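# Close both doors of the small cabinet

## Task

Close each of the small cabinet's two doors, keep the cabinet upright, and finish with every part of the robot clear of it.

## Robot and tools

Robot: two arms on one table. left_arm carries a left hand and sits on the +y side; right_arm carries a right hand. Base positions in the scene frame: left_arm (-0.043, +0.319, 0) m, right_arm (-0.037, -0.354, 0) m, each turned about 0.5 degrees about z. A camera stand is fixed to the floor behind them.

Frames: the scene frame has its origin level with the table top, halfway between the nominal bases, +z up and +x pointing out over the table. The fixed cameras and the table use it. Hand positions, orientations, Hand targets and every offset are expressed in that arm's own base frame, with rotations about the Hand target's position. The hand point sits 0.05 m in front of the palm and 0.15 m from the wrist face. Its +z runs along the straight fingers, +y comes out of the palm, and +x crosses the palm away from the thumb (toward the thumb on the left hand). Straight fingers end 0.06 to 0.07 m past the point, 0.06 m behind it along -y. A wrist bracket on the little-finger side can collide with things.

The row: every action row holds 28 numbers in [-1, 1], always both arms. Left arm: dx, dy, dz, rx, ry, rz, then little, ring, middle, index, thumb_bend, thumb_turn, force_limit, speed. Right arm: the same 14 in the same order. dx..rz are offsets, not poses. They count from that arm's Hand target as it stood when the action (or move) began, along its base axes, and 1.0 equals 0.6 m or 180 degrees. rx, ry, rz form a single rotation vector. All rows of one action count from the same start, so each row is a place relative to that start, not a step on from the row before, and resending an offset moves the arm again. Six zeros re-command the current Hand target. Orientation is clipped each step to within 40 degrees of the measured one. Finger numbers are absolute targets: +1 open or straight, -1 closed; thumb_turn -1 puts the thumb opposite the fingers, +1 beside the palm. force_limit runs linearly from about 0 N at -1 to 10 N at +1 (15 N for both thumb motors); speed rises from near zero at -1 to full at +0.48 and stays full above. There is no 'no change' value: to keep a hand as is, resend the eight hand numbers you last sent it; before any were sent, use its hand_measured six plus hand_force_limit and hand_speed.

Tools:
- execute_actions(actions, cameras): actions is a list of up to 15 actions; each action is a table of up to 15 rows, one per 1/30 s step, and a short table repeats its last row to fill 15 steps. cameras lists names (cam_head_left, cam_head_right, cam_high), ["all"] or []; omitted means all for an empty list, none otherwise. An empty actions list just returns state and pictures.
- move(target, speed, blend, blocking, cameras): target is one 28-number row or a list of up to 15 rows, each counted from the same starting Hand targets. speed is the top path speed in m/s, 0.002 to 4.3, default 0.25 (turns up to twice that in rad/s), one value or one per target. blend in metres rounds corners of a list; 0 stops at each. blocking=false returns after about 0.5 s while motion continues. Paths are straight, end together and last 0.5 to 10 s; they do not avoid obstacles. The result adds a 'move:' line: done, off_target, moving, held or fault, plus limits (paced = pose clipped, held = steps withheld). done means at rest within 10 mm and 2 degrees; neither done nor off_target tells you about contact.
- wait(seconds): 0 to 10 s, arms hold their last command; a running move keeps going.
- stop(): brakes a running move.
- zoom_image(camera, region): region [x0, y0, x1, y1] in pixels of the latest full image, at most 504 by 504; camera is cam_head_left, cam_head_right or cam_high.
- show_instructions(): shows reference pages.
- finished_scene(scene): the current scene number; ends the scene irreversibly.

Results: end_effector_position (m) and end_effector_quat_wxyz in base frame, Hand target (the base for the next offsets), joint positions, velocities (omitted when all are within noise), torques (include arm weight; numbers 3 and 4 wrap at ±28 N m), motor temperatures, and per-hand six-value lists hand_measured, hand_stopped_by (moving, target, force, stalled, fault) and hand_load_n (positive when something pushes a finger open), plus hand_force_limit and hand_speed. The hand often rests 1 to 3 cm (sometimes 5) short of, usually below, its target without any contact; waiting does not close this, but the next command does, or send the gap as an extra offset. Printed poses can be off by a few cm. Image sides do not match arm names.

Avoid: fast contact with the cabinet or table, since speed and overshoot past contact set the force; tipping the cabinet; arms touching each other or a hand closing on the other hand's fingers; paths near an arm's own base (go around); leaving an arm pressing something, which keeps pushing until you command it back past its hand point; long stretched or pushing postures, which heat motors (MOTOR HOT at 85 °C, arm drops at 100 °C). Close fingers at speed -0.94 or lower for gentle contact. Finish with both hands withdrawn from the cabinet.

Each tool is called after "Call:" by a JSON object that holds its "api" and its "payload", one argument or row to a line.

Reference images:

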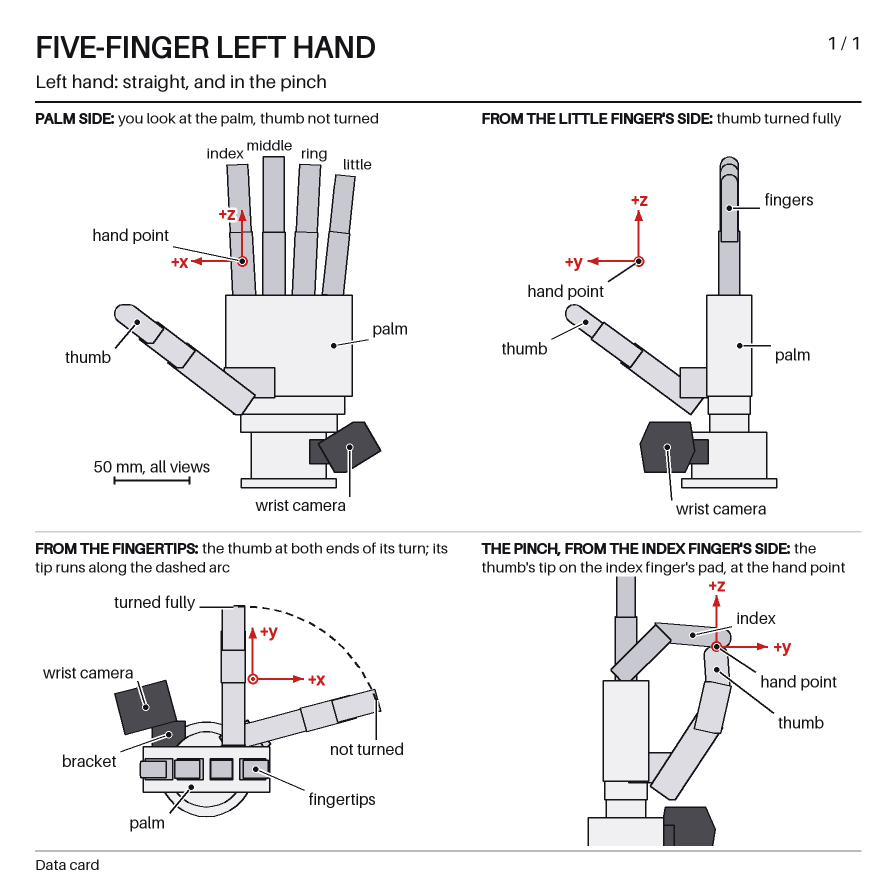

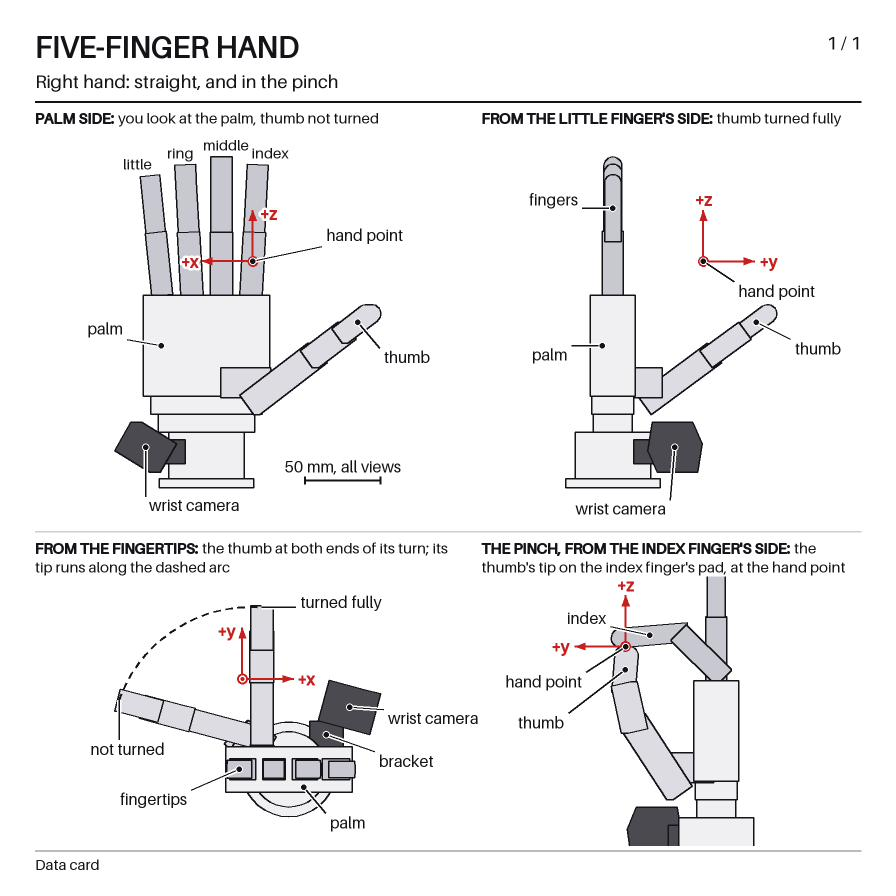

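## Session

Call:
{"api": "execute_actions", "payload": {
  "actions": []
}}

Call:
{"api": "zoom_image", "payload": {
  "camera": "cam_head_left",
  "region": [320, 240, 520, 440]
}}

Call:
{"api": "zoom_image", "payload": {
  "camera": "cam_head_right",
  "region": [320, 240, 520, 440]
}}

Scene clock: 0.00 s.
left_arm: end_effector_position=(+0.3573, +0.0413, +0.1502) hand_measured=(+1.000, +1.000, +1.000, +1.000, +1.000, +1.000) hand_load_n=(+0.0, +0.0, +0.0, +0.0, +0.0, +0.0) hand_stopped_by=(target, target, target, target, target, target) hand_force_limit=0.00 hand_speed=-0.80 end_effector_quat_wxyz=(+0.006, -0.016, +0.993, -0.115) | right_arm: end_effector_position=(+0.2493, -0.2239, +0.2492) hand_measured=(+1.000, +1.000, +1.000, +1.000, +1.000, +1.000) hand_load_n=(+0.0, +0.0, +0.0, +0.0, +0.0, +0.0) hand_stopped_by=(target, target, target, target, target, target) hand_force_limit=0.00 hand_speed=-0.80 end_effector_quat_wxyz=(-0.026, -0.394, +0.898, -0.193)
Joint positions: left_arm=[0.074 1.379 1.147 -1.34 0.232 1.613] | right_arm=[-0.699 1.132 1.19 -1.298 0.215 0.01]
Joint velocities: within noise
Joint torques (N m): no reading
Motor temperatures (°C): left_arm=[34 28 41 30 29 27] | right_arm=[32 36 41 30 30 29]
Heat: left arm: hottest elbow 41 °C; right arm: hottest elbow 41 °C.
Hand target: left_arm +0.3658, +0.0420, +0.1579; +0.017, -0.014, +0.993, -0.115 | right_arm +0.2540, -0.2280, +0.2588; -0.020, -0.392, +0.897, -0.204

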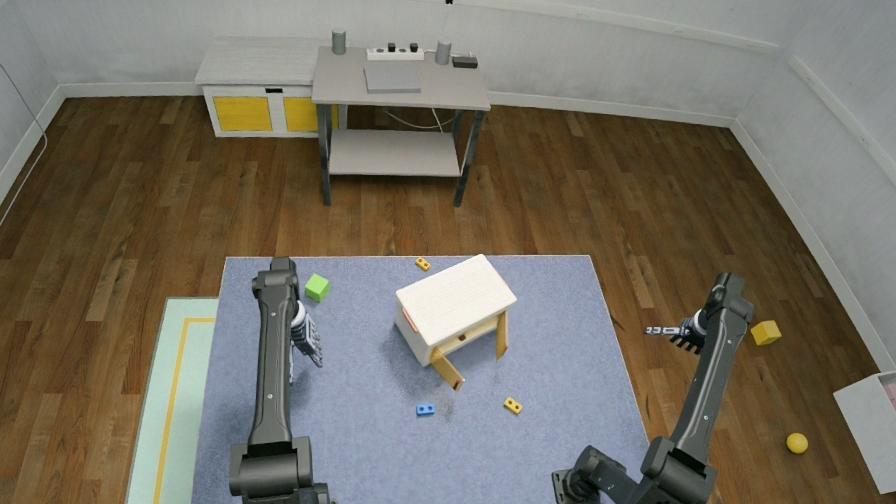

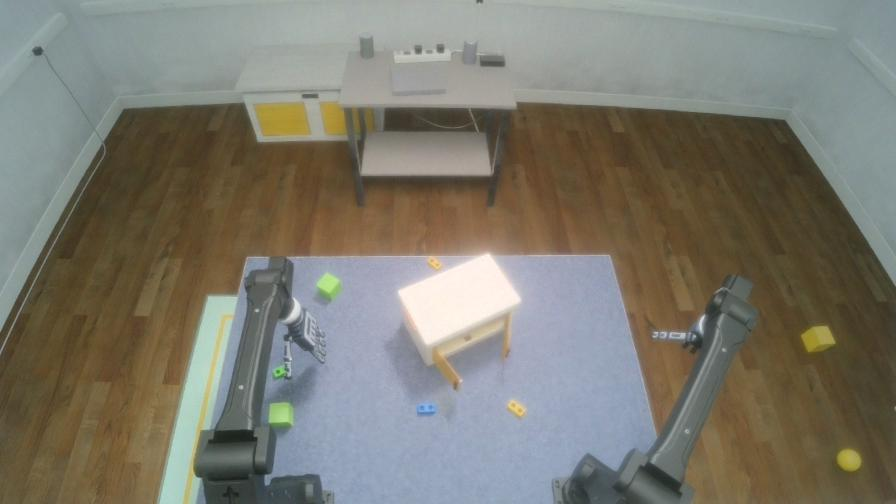

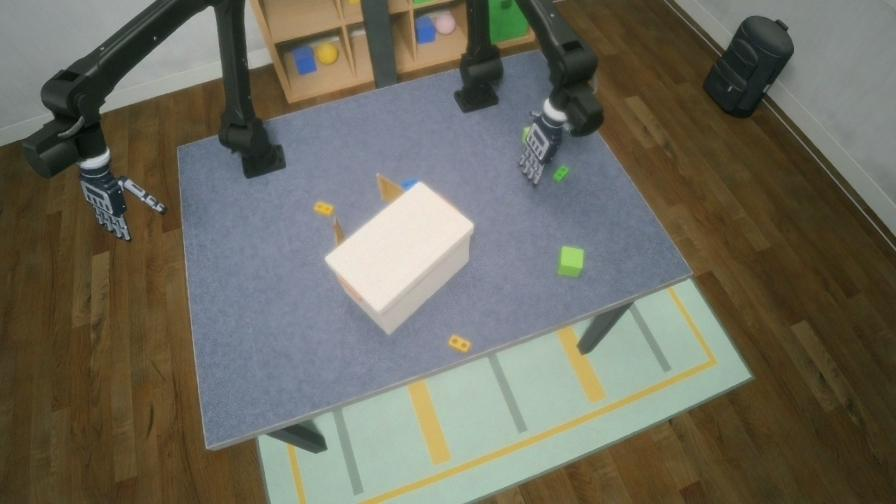

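Scaled by 2.520 from the camera's 896x504 image, which has a finer 1280x720 frame.

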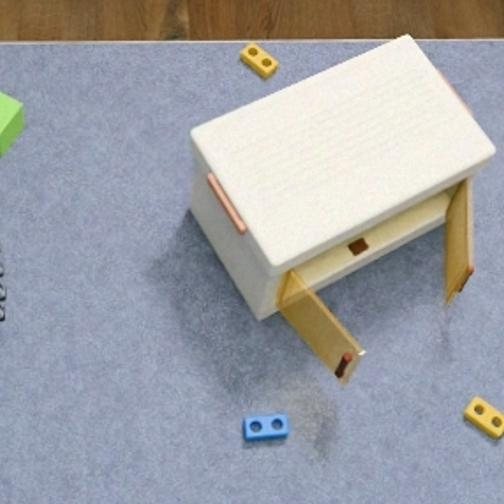

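Scaled by 2.520 from the camera's 896x504 image, which has a finer 1280x720 frame.

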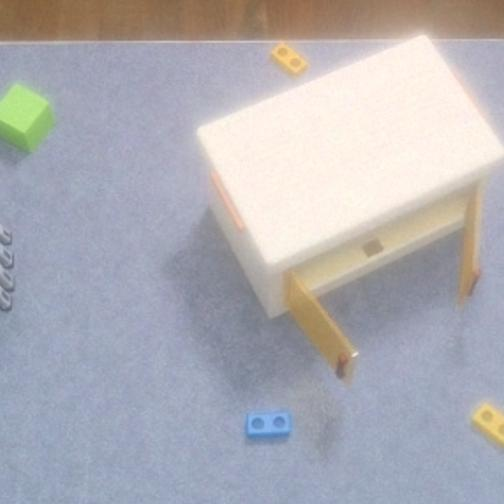

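Call:
{"api": "move", "payload": {
  "target": [
    [-0.2047,-0.4017,0.1535,-0.0158,-0.0039,0.633,1,1,1,1,1,-1,0.0,0.0,0.1983,0.4767,-0.0147,0.0716,0.0234,0.3877,1,1,1,1,1,-1,0.0,0.0],
    [-0.2047,-0.4017,0.1535,-0.0158,-0.0039,0.633,1,1,1,1,1,-1,0.0,0.0,0.1983,0.4767,-0.2013,0.0716,0.0234,0.3877,1,1,1,1,1,-1,0.0,0.0],
    [-0.2047,-0.4017,0.1535,-0.0158,-0.0039,0.633,1,1,1,1,1,-1,0.0,0.0,0.096,0.6303,-0.198,0.0716,0.0234,0.3877,1,1,1,1,1,-1,0.0,0.0]
  ],
  "speed": [0.4,0.25,0.12],
  "blend": [0,0,0],
  "cameras": ["cam_head_left","cam_head_right","cam_high"]
}}

Call:
{"api": "zoom_image", "payload": {
  "camera": "cam_head_left",
  "region": [390, 250, 560, 400]
}}

Call:
{"api": "zoom_image", "payload": {
  "camera": "cam_high",
  "region": [280, 130, 480, 330]
}}

Scene clock: 62.27 s.
left_arm: end_effector_position=(+0.2351, -0.1881, +0.2299) hand_measured=(+1.000, +1.000, +1.000, +1.000, +1.000, -1.000) hand_load_n=(+0.0, +0.0, -0.5, +0.0, +0.0, +0.0) hand_stopped_by=(target, target, target, target, target, target) hand_force_limit=0.00 hand_speed=0.00 end_effector_quat_wxyz=(-0.111, +0.841, -0.527, +0.051) | right_arm: end_effector_position=(+0.3120, +0.1469, +0.1385) hand_measured=(+1.000, +1.000, +1.000, +1.000, +1.000, -1.000) hand_load_n=(+0.0, +0.0, +0.0, +0.0, +0.0, +0.0) hand_stopped_by=(target, target, target, target, target, target) hand_force_limit=0.00 hand_speed=0.00 end_effector_quat_wxyz=(-0.104, +0.841, -0.527, +0.065)
Joint positions: left_arm=[-0.599 1.061 1.095 -1.511 -0.225 -1.039] | right_arm=[0.355 1.26 0.999 -1.065 -0.024 -0.093]
Joint torques (N m): left_arm=[-1.55 -5.89 11.9 -0.18 -0.21 -0.09] | right_arm=[1.67 -7.53 6.69 1.54 0.23 -0.03]
Motor temperatures (°C): left_arm=[34 29 46 29 29 27] | right_arm=[32 36 50 30 30 29]
Heat: left arm: hottest elbow 46 °C; right arm: hottest elbow 50 °C.
Hand target: left_arm +0.2431, -0.1990, +0.2499; -0.110, +0.840, -0.526, +0.069 | right_arm +0.3117, +0.1501, +0.1400; -0.110, +0.840, -0.527, +0.070
Off the commanded pose: left_arm 0.024 m, 2 deg | right_arm 0.004 m, 1 deg.
move: off_target (left_arm)

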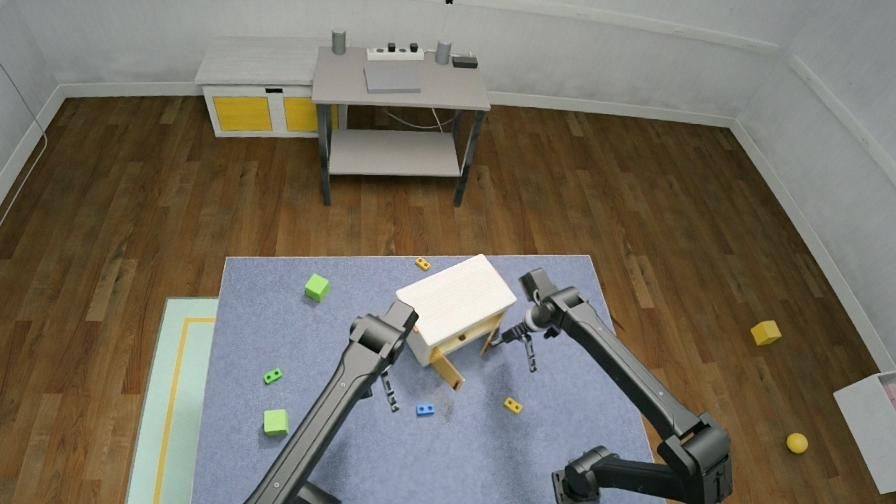

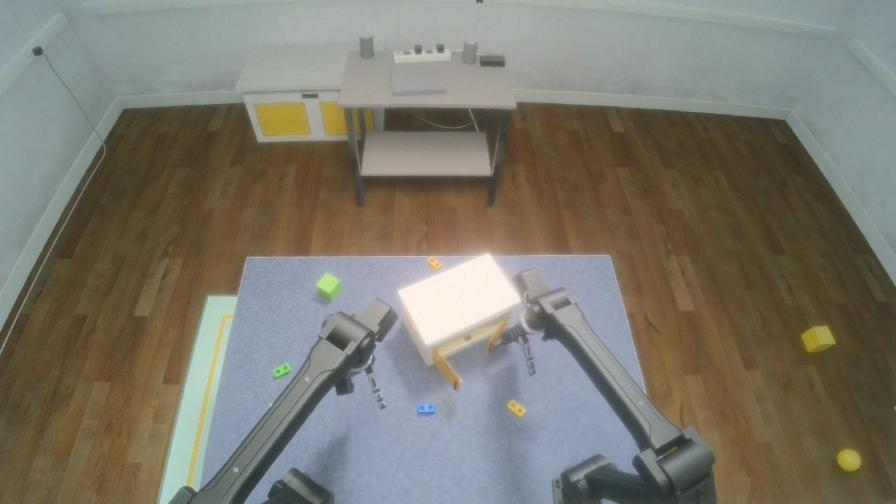

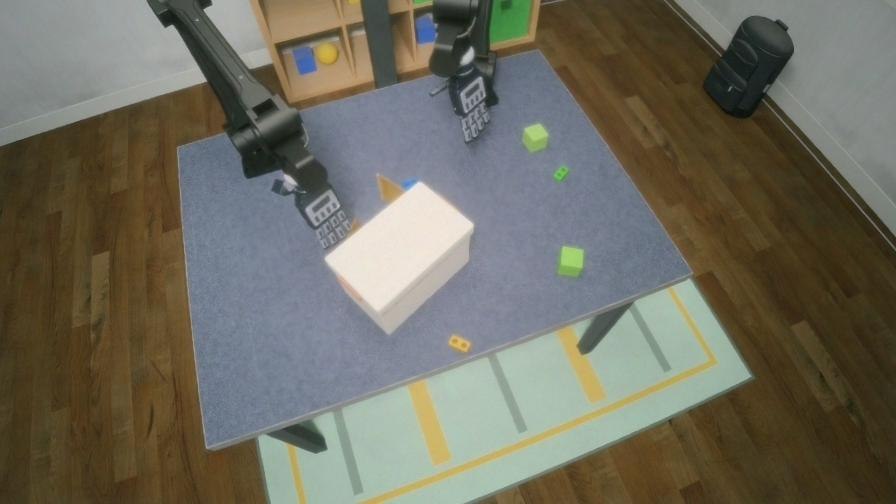

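Scaled by 2.965 from the camera's 896x504 image, which has a finer 1280x720 frame.

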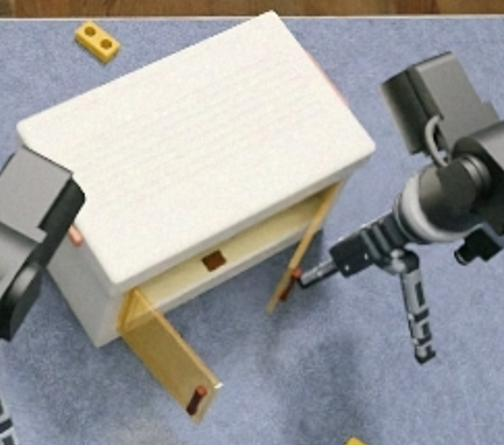

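Scaled by 2.520 from the camera's 896x504 image, which has a finer 1280x720 frame.

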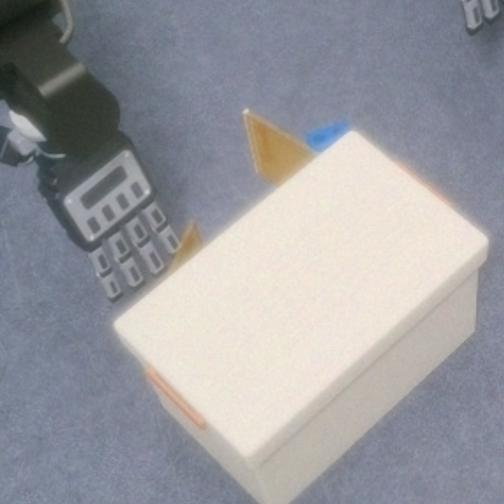

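Call:
{"api": "move", "payload": {
  "target": [
    [0,0,0,0,0,0,1,1,1,1,1,-1,0.0,0.0,0.0145,-0.03,0,0,0,0,1,1,1,1,1,-1,0.0,0.0],
    [0,0,0,0,0,0,1,1,1,1,1,-1,0.0,0.0,0.1495,0.0353,0,0,0,0,1,1,1,1,1,-1,0.0,0.0],
    [0,0,0,0,0,0,1,1,1,1,1,-1,0.0,0.0,0.037,-0.019,0,0,0,0,1,1,1,1,1,-1,0.0,0.0],
    [0.0017,-0.2357,-0.1865,0,0,0,1,1,1,1,1,-1,0.0,0.0,0.0717,-0.333,0.1333,0,0,0,1,1,1,1,1,-1,0.0,0.0],
    [0.0698,-0.434,-0.1798,0,0,0,1,1,1,1,1,-1,0.0,0.0,0.0717,-0.333,0.1333,0,0,0,1,1,1,1,1,-1,0.0,0.0]
  ],
  "speed": [0.12,0.12,0.2,0.3,0.12],
  "blend": [0.01,0,0.02,0,0],
  "cameras": ["cam_head_left","cam_head_right","cam_high"]
}}

Call:
{"api": "zoom_image", "payload": {
  "camera": "cam_head_left",
  "region": [390, 250, 560, 400]
}}

Call:
{"api": "zoom_image", "payload": {
  "camera": "cam_head_right",
  "region": [390, 250, 560, 400]
}}

Call:
{"api": "zoom_image", "payload": {
  "camera": "cam_high",
  "region": [280, 130, 480, 330]
}}

Scene clock: 105.30 s.
left_arm: end_effector_position=(+0.2796, -0.4402, +0.1275) hand_measured=(+1.000, +1.000, +1.000, +1.000, +1.000, -1.000) hand_load_n=(+0.0, +0.0, +0.0, +0.0, +0.0, +0.0) hand_stopped_by=(target, target, target, target, target, target) hand_force_limit=0.00 hand_speed=0.00 end_effector_quat_wxyz=(-0.116, +0.840, -0.528, +0.053) | right_arm: end_effector_position=(+0.3418, -0.0443, +0.2039) hand_measured=(+1.000, +1.000, +1.000, +1.000, +1.000, -1.000) hand_load_n=(+0.0, +0.0, +0.0, +0.0, +0.0, +0.0) hand_stopped_by=(target, target, target, target, target, target) hand_force_limit=0.00 hand_speed=0.00 end_effector_quat_wxyz=(-0.104, +0.840, -0.530, +0.055)
Joint positions: left_arm=[-0.98 1.674 1.424 -1.317 -0.257 -1.428] | right_arm=[-0.185 1.288 1.199 -1.301 -0.152 -0.617]
Joint torques (N m): left_arm=[-1.44 -14.68 11.54 -0.25 -0.22 -0.11] | right_arm=[-0.62 -6.3 11.25 0.47 0 -0.22]
Motor temperatures (°C): left_arm=[34 29 53 29 29 27] | right_arm=[32 36 50 30 30 29]
Heat: left arm: hottest elbow 53 °C; right arm: hottest elbow 50 °C.
Hand target: left_arm +0.2851, -0.4595, +0.1422; -0.110, +0.840, -0.526, +0.069 | right_arm +0.3548, -0.0497, +0.2199; -0.110, +0.840, -0.527, +0.070
Off the commanded pose: left_arm 0.025 m, 2 deg | right_arm 0.021 m, 2 deg.
move: off_target (left_arm, right_arm)

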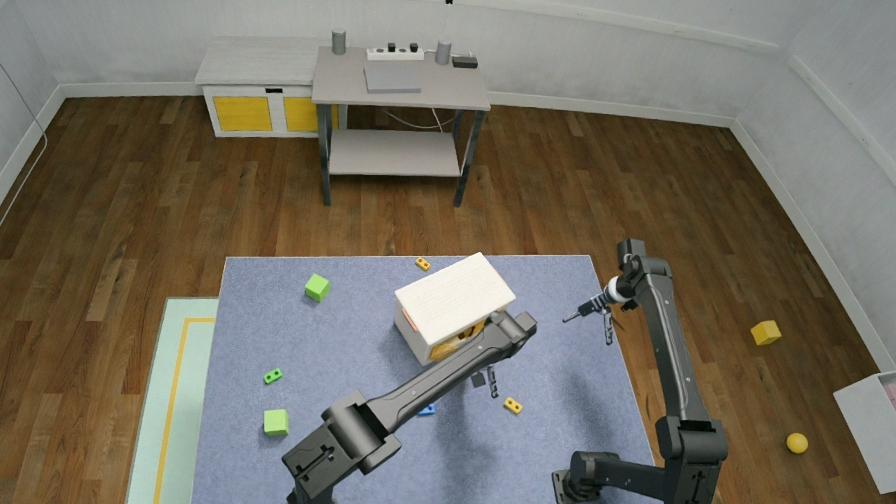

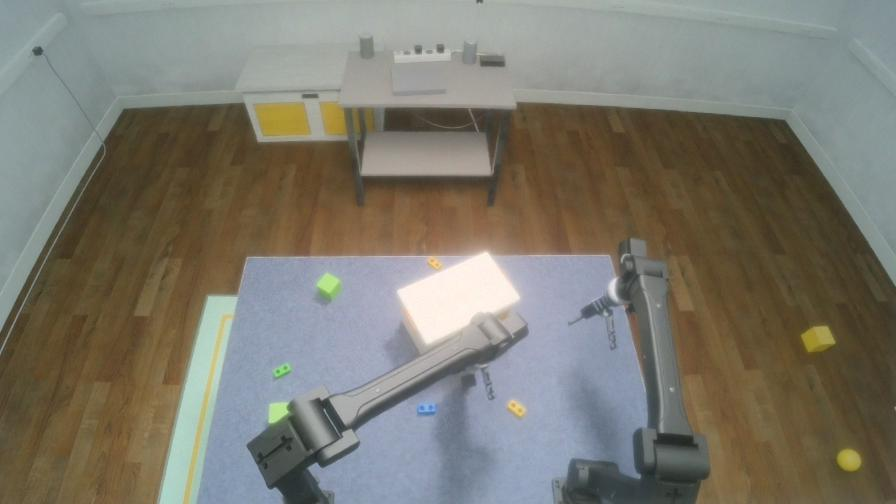

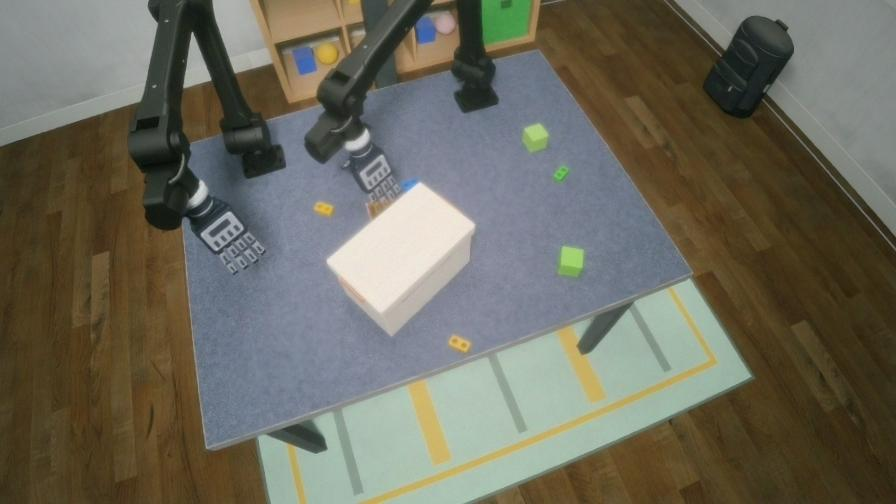

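Scaled by 2.965 from the camera's 896x504 image, which has a finer 1280x720 frame.

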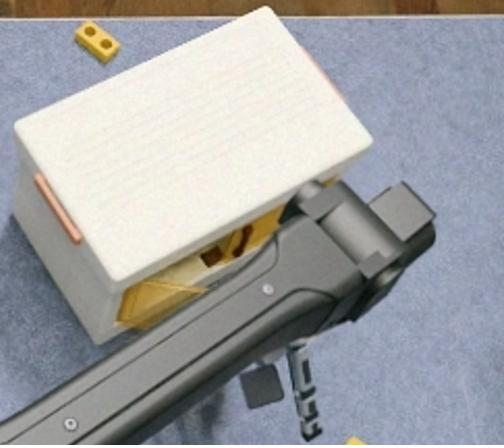

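Scaled by 2.965 from the camera's 896x504 image, which has a finer 1280x720 frame.

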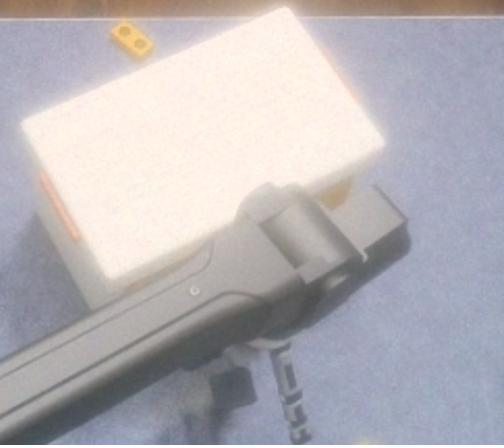

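Scaled by 2.520 from the camera's 896x504 image, which has a finer 1280x720 frame.

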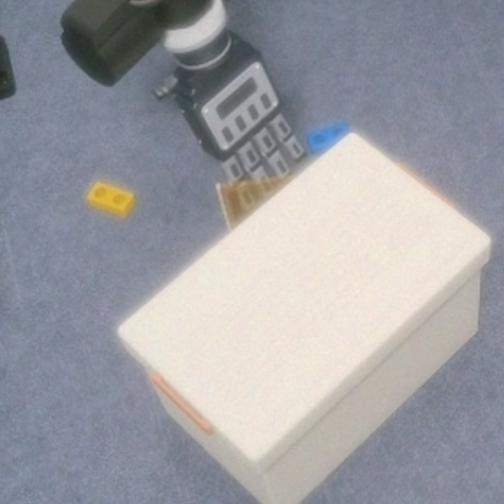

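Call:
{"api": "move", "payload": {
  "target": [
    [0.1272,0.108,0,0,0,0,1,1,1,1,1,-1,0.0,0.0,0,0,0,0,0,0,1,1,1,1,1,-1,0.0,0.0],
    [0.0147,0.0537,0,0,0,0,1,1,1,1,1,-1,0.0,0.0,0,0,0,0,0,0,1,1,1,1,1,-1,0.0,0.0],
    [-0.09,0.28,0.1333,0,0,0,1,1,1,1,1,-1,0.0,0.0,0,0,0,0,0,0,1,1,1,1,1,-1,0.0,0.0]
  ],
  "speed": [0.12,0.2,0.3],
  "blend": [0,0.02,0],
  "cameras": ["cam_head_left","cam_head_right"]
}}

Call:
{"api": "zoom_image", "payload": {
  "camera": "cam_head_left",
  "region": [390, 250, 560, 400]
}}

Call:
{"api": "zoom_image", "payload": {
  "camera": "cam_head_right",
  "region": [390, 250, 560, 400]
}}

Scene clock: 123.20 s.
left_arm: end_effector_position=(+0.2306, -0.2987, +0.2265) hand_measured=(+1.000, +1.000, +1.000, +1.000, +1.000, -1.000) hand_load_n=(+0.0, +0.5, +0.0, +0.0, +0.0, -0.5) hand_stopped_by=(target, target, target, target, target, target) hand_force_limit=0.00 hand_speed=0.00 end_effector_quat_wxyz=(-0.107, +0.840, -0.526, +0.081) | right_arm: end_effector_position=(+0.3418, -0.0443, +0.2039) hand_measured=(+1.000, +1.000, +1.000, +1.000, +1.000, -1.000) hand_load_n=(+0.0, +0.0, +0.0, +0.0, +0.0, +0.0) hand_stopped_by=(target, target, target, target, target, target) hand_force_limit=0.00 hand_speed=0.00 end_effector_quat_wxyz=(-0.104, +0.840, -0.530, +0.055)
Joint positions: left_arm=[-0.872 1.221 1.203 -1.463 -0.253 -1.313] | right_arm=[-0.185 1.288 1.199 -1.301 -0.152 -0.617]
Joint torques (N m): left_arm=[0.67 -8.88 7.47 -0.16 -0.1 0.12] | right_arm=[-0.09 -6.48 10.89 0.44 -0.02 -0.19]
Motor temperatures (°C): left_arm=[34 29 57 29 29 27] | right_arm=[32 36 53 30 30 29]
Heat: left arm: hottest elbow 57 °C; right arm: hottest elbow 53 °C.
Hand target: left_arm +0.2310, -0.2915, +0.2222; -0.110, +0.840, -0.526, +0.069 | right_arm +0.3548, -0.0497, +0.2199; -0.110, +0.840, -0.527, +0.070
Off the commanded pose: left_arm 0.008 m, 1 deg | right_arm 0.021 m, 2 deg.
move: off_target (right_arm)
Images, in order (width x height): cam_head_left 896x504, cam_head_right 896x504.

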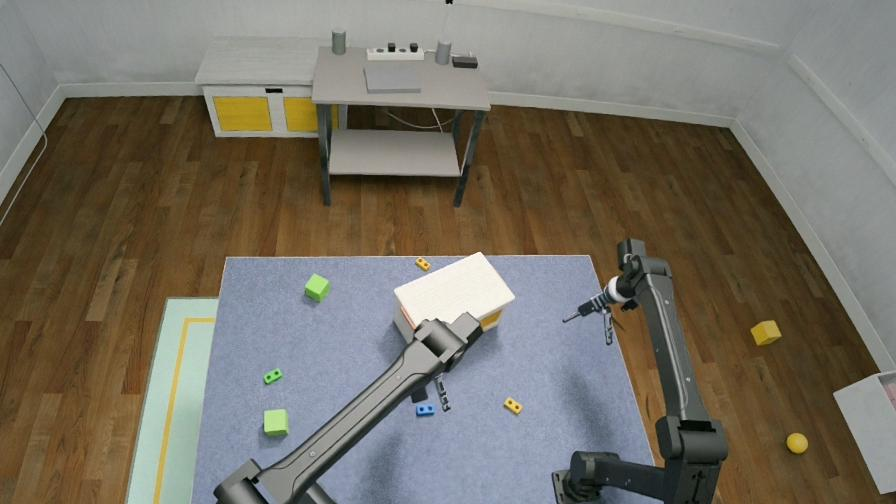

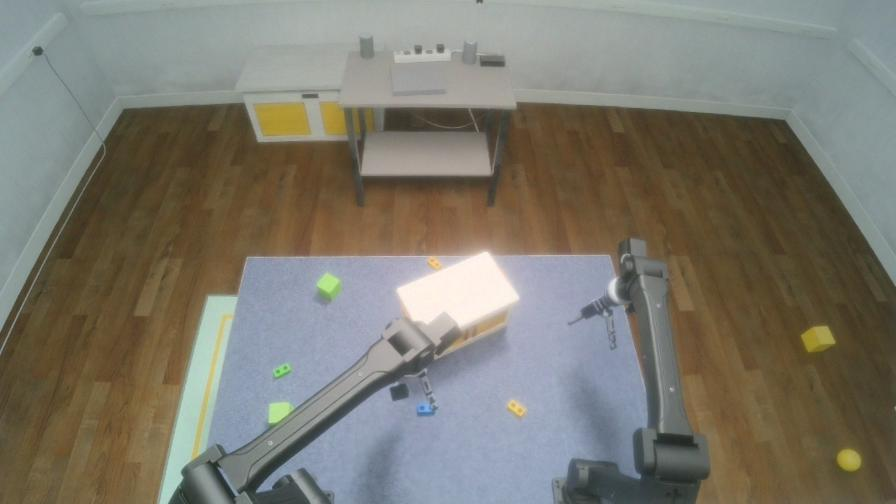

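Scaled by 2.965 from the camera's 896x504 image, which has a finer 1280x720 frame.

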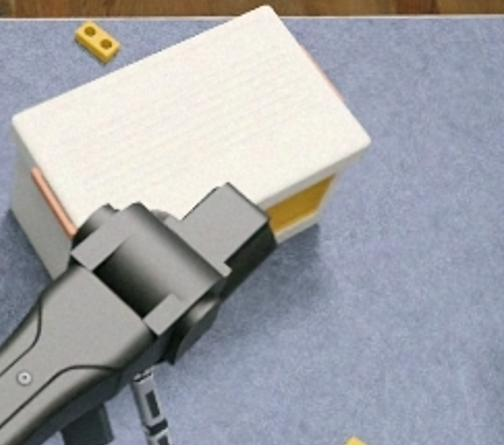

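Scaled by 2.965 from the camera's 896x504 image, which has a finer 1280x720 frame.

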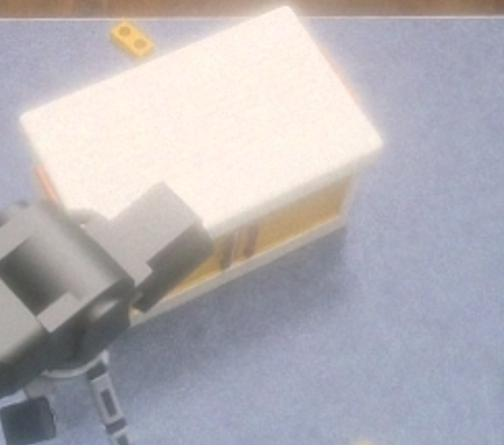

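Both doors look shut. I'll move the left arm clear for a full check.

Call:
{"api": "move", "payload": {
  "target": [
    [0.02,0.22,0.02,0,0,0,1,1,1,1,1,-1,0.0,0.0,0,0,0,0,0,0,1,1,1,1,1,-1,0.0,0.0]
  ],
  "speed": [0.3],
  "cameras": ["cam_head_left","cam_head_right"]
}}

Call:
{"api": "zoom_image", "payload": {
  "camera": "cam_head_left",
  "region": [390, 250, 560, 400]
}}

Call:
{"api": "zoom_image", "payload": {
  "camera": "cam_head_right",
  "region": [390, 250, 560, 400]
}}

Scene clock: 130.90 s.
left_arm: end_effector_position=(+0.2440, -0.1650, +0.2373) hand_measured=(+1.000, +1.000, +1.000, +1.000, +1.000, -1.000) hand_load_n=(+0.0, +0.0, +0.0, +0.0, +0.0, +0.0) hand_stopped_by=(target, target, target, target, target, target) hand_force_limit=0.00 hand_speed=0.00 end_effector_quat_wxyz=(-0.111, +0.839, -0.527, +0.076) | right_arm: end_effector_position=(+0.3418, -0.0443, +0.2039) hand_measured=(+1.000, +1.000, +1.000, +1.000, +1.000, -1.000) hand_load_n=(+0.0, +0.0, +0.0, +0.0, +0.0, +0.0) hand_stopped_by=(target, target, target, target, target, target) hand_force_limit=0.00 hand_speed=0.00 end_effector_quat_wxyz=(-0.104, +0.840, -0.530, +0.055)
Joint positions: left_arm=[-0.511 1.007 1.075 -1.473 -0.213 -0.943] | right_arm=[-0.185 1.288 1.199 -1.301 -0.152 -0.617]
Joint torques (N m): left_arm=[0.73 -6.01 7.58 0.28 -0.07 0.14] | right_arm=[0.38 -5.6 11.23 0.38 0.03 -0.2]
Motor temperatures (°C): left_arm=[34 29 55 29 29 27] | right_arm=[32 36 54 30 30 29]
Heat: left arm: hottest elbow 55 °C; right arm: hottest elbow 54 °C.
Hand target: left_arm +0.2430, -0.1595, +0.2342; -0.110, +0.840, -0.526, +0.069 | right_arm +0.3548, -0.0497, +0.2199; -0.110, +0.840, -0.527, +0.070
Off the commanded pose: left_arm 0.006 m, 1 deg | right_arm 0.021 m, 2 deg.
move: off_target (right_arm)
Images, in order (width x height): cam_head_left 896x504, cam_head_right 896x504.

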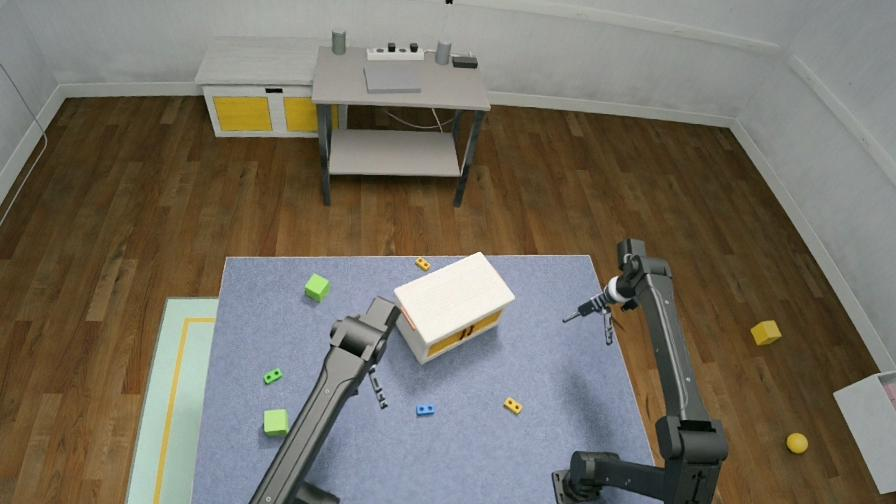

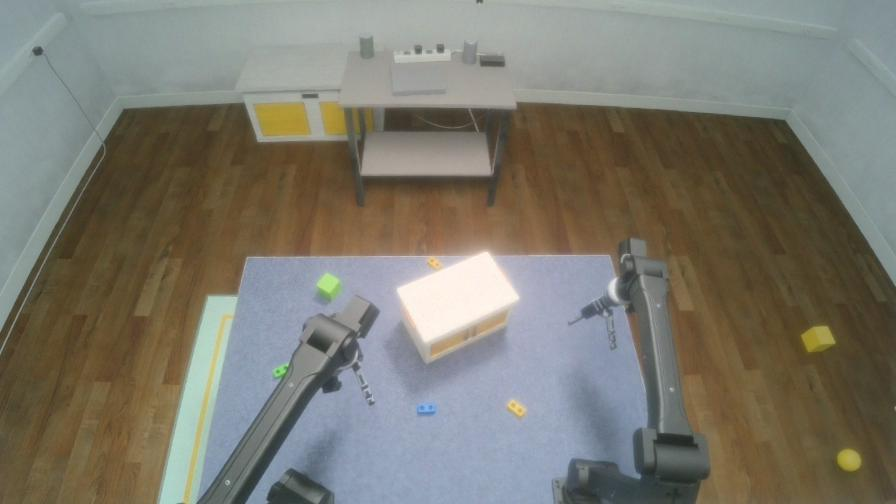

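Scaled by 2.965 from the camera's 896x504 image, which has a finer 1280x720 frame.

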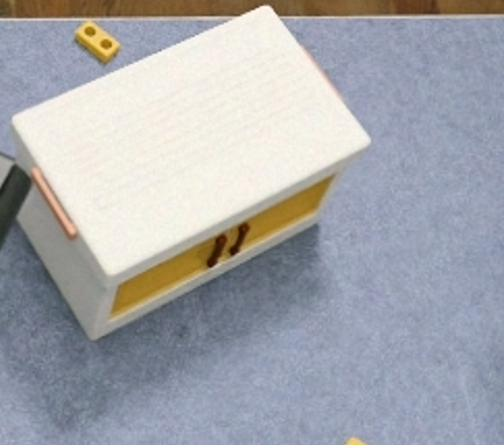

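Scaled by 2.965 from the camera's 896x504 image, which has a finer 1280x720 frame.

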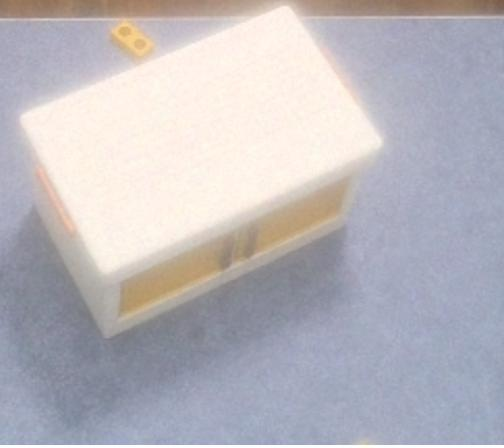

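Call:
{"api": "finished_scene", "payload": {
  "scene": 3
}}

The scene is finished: the task was done.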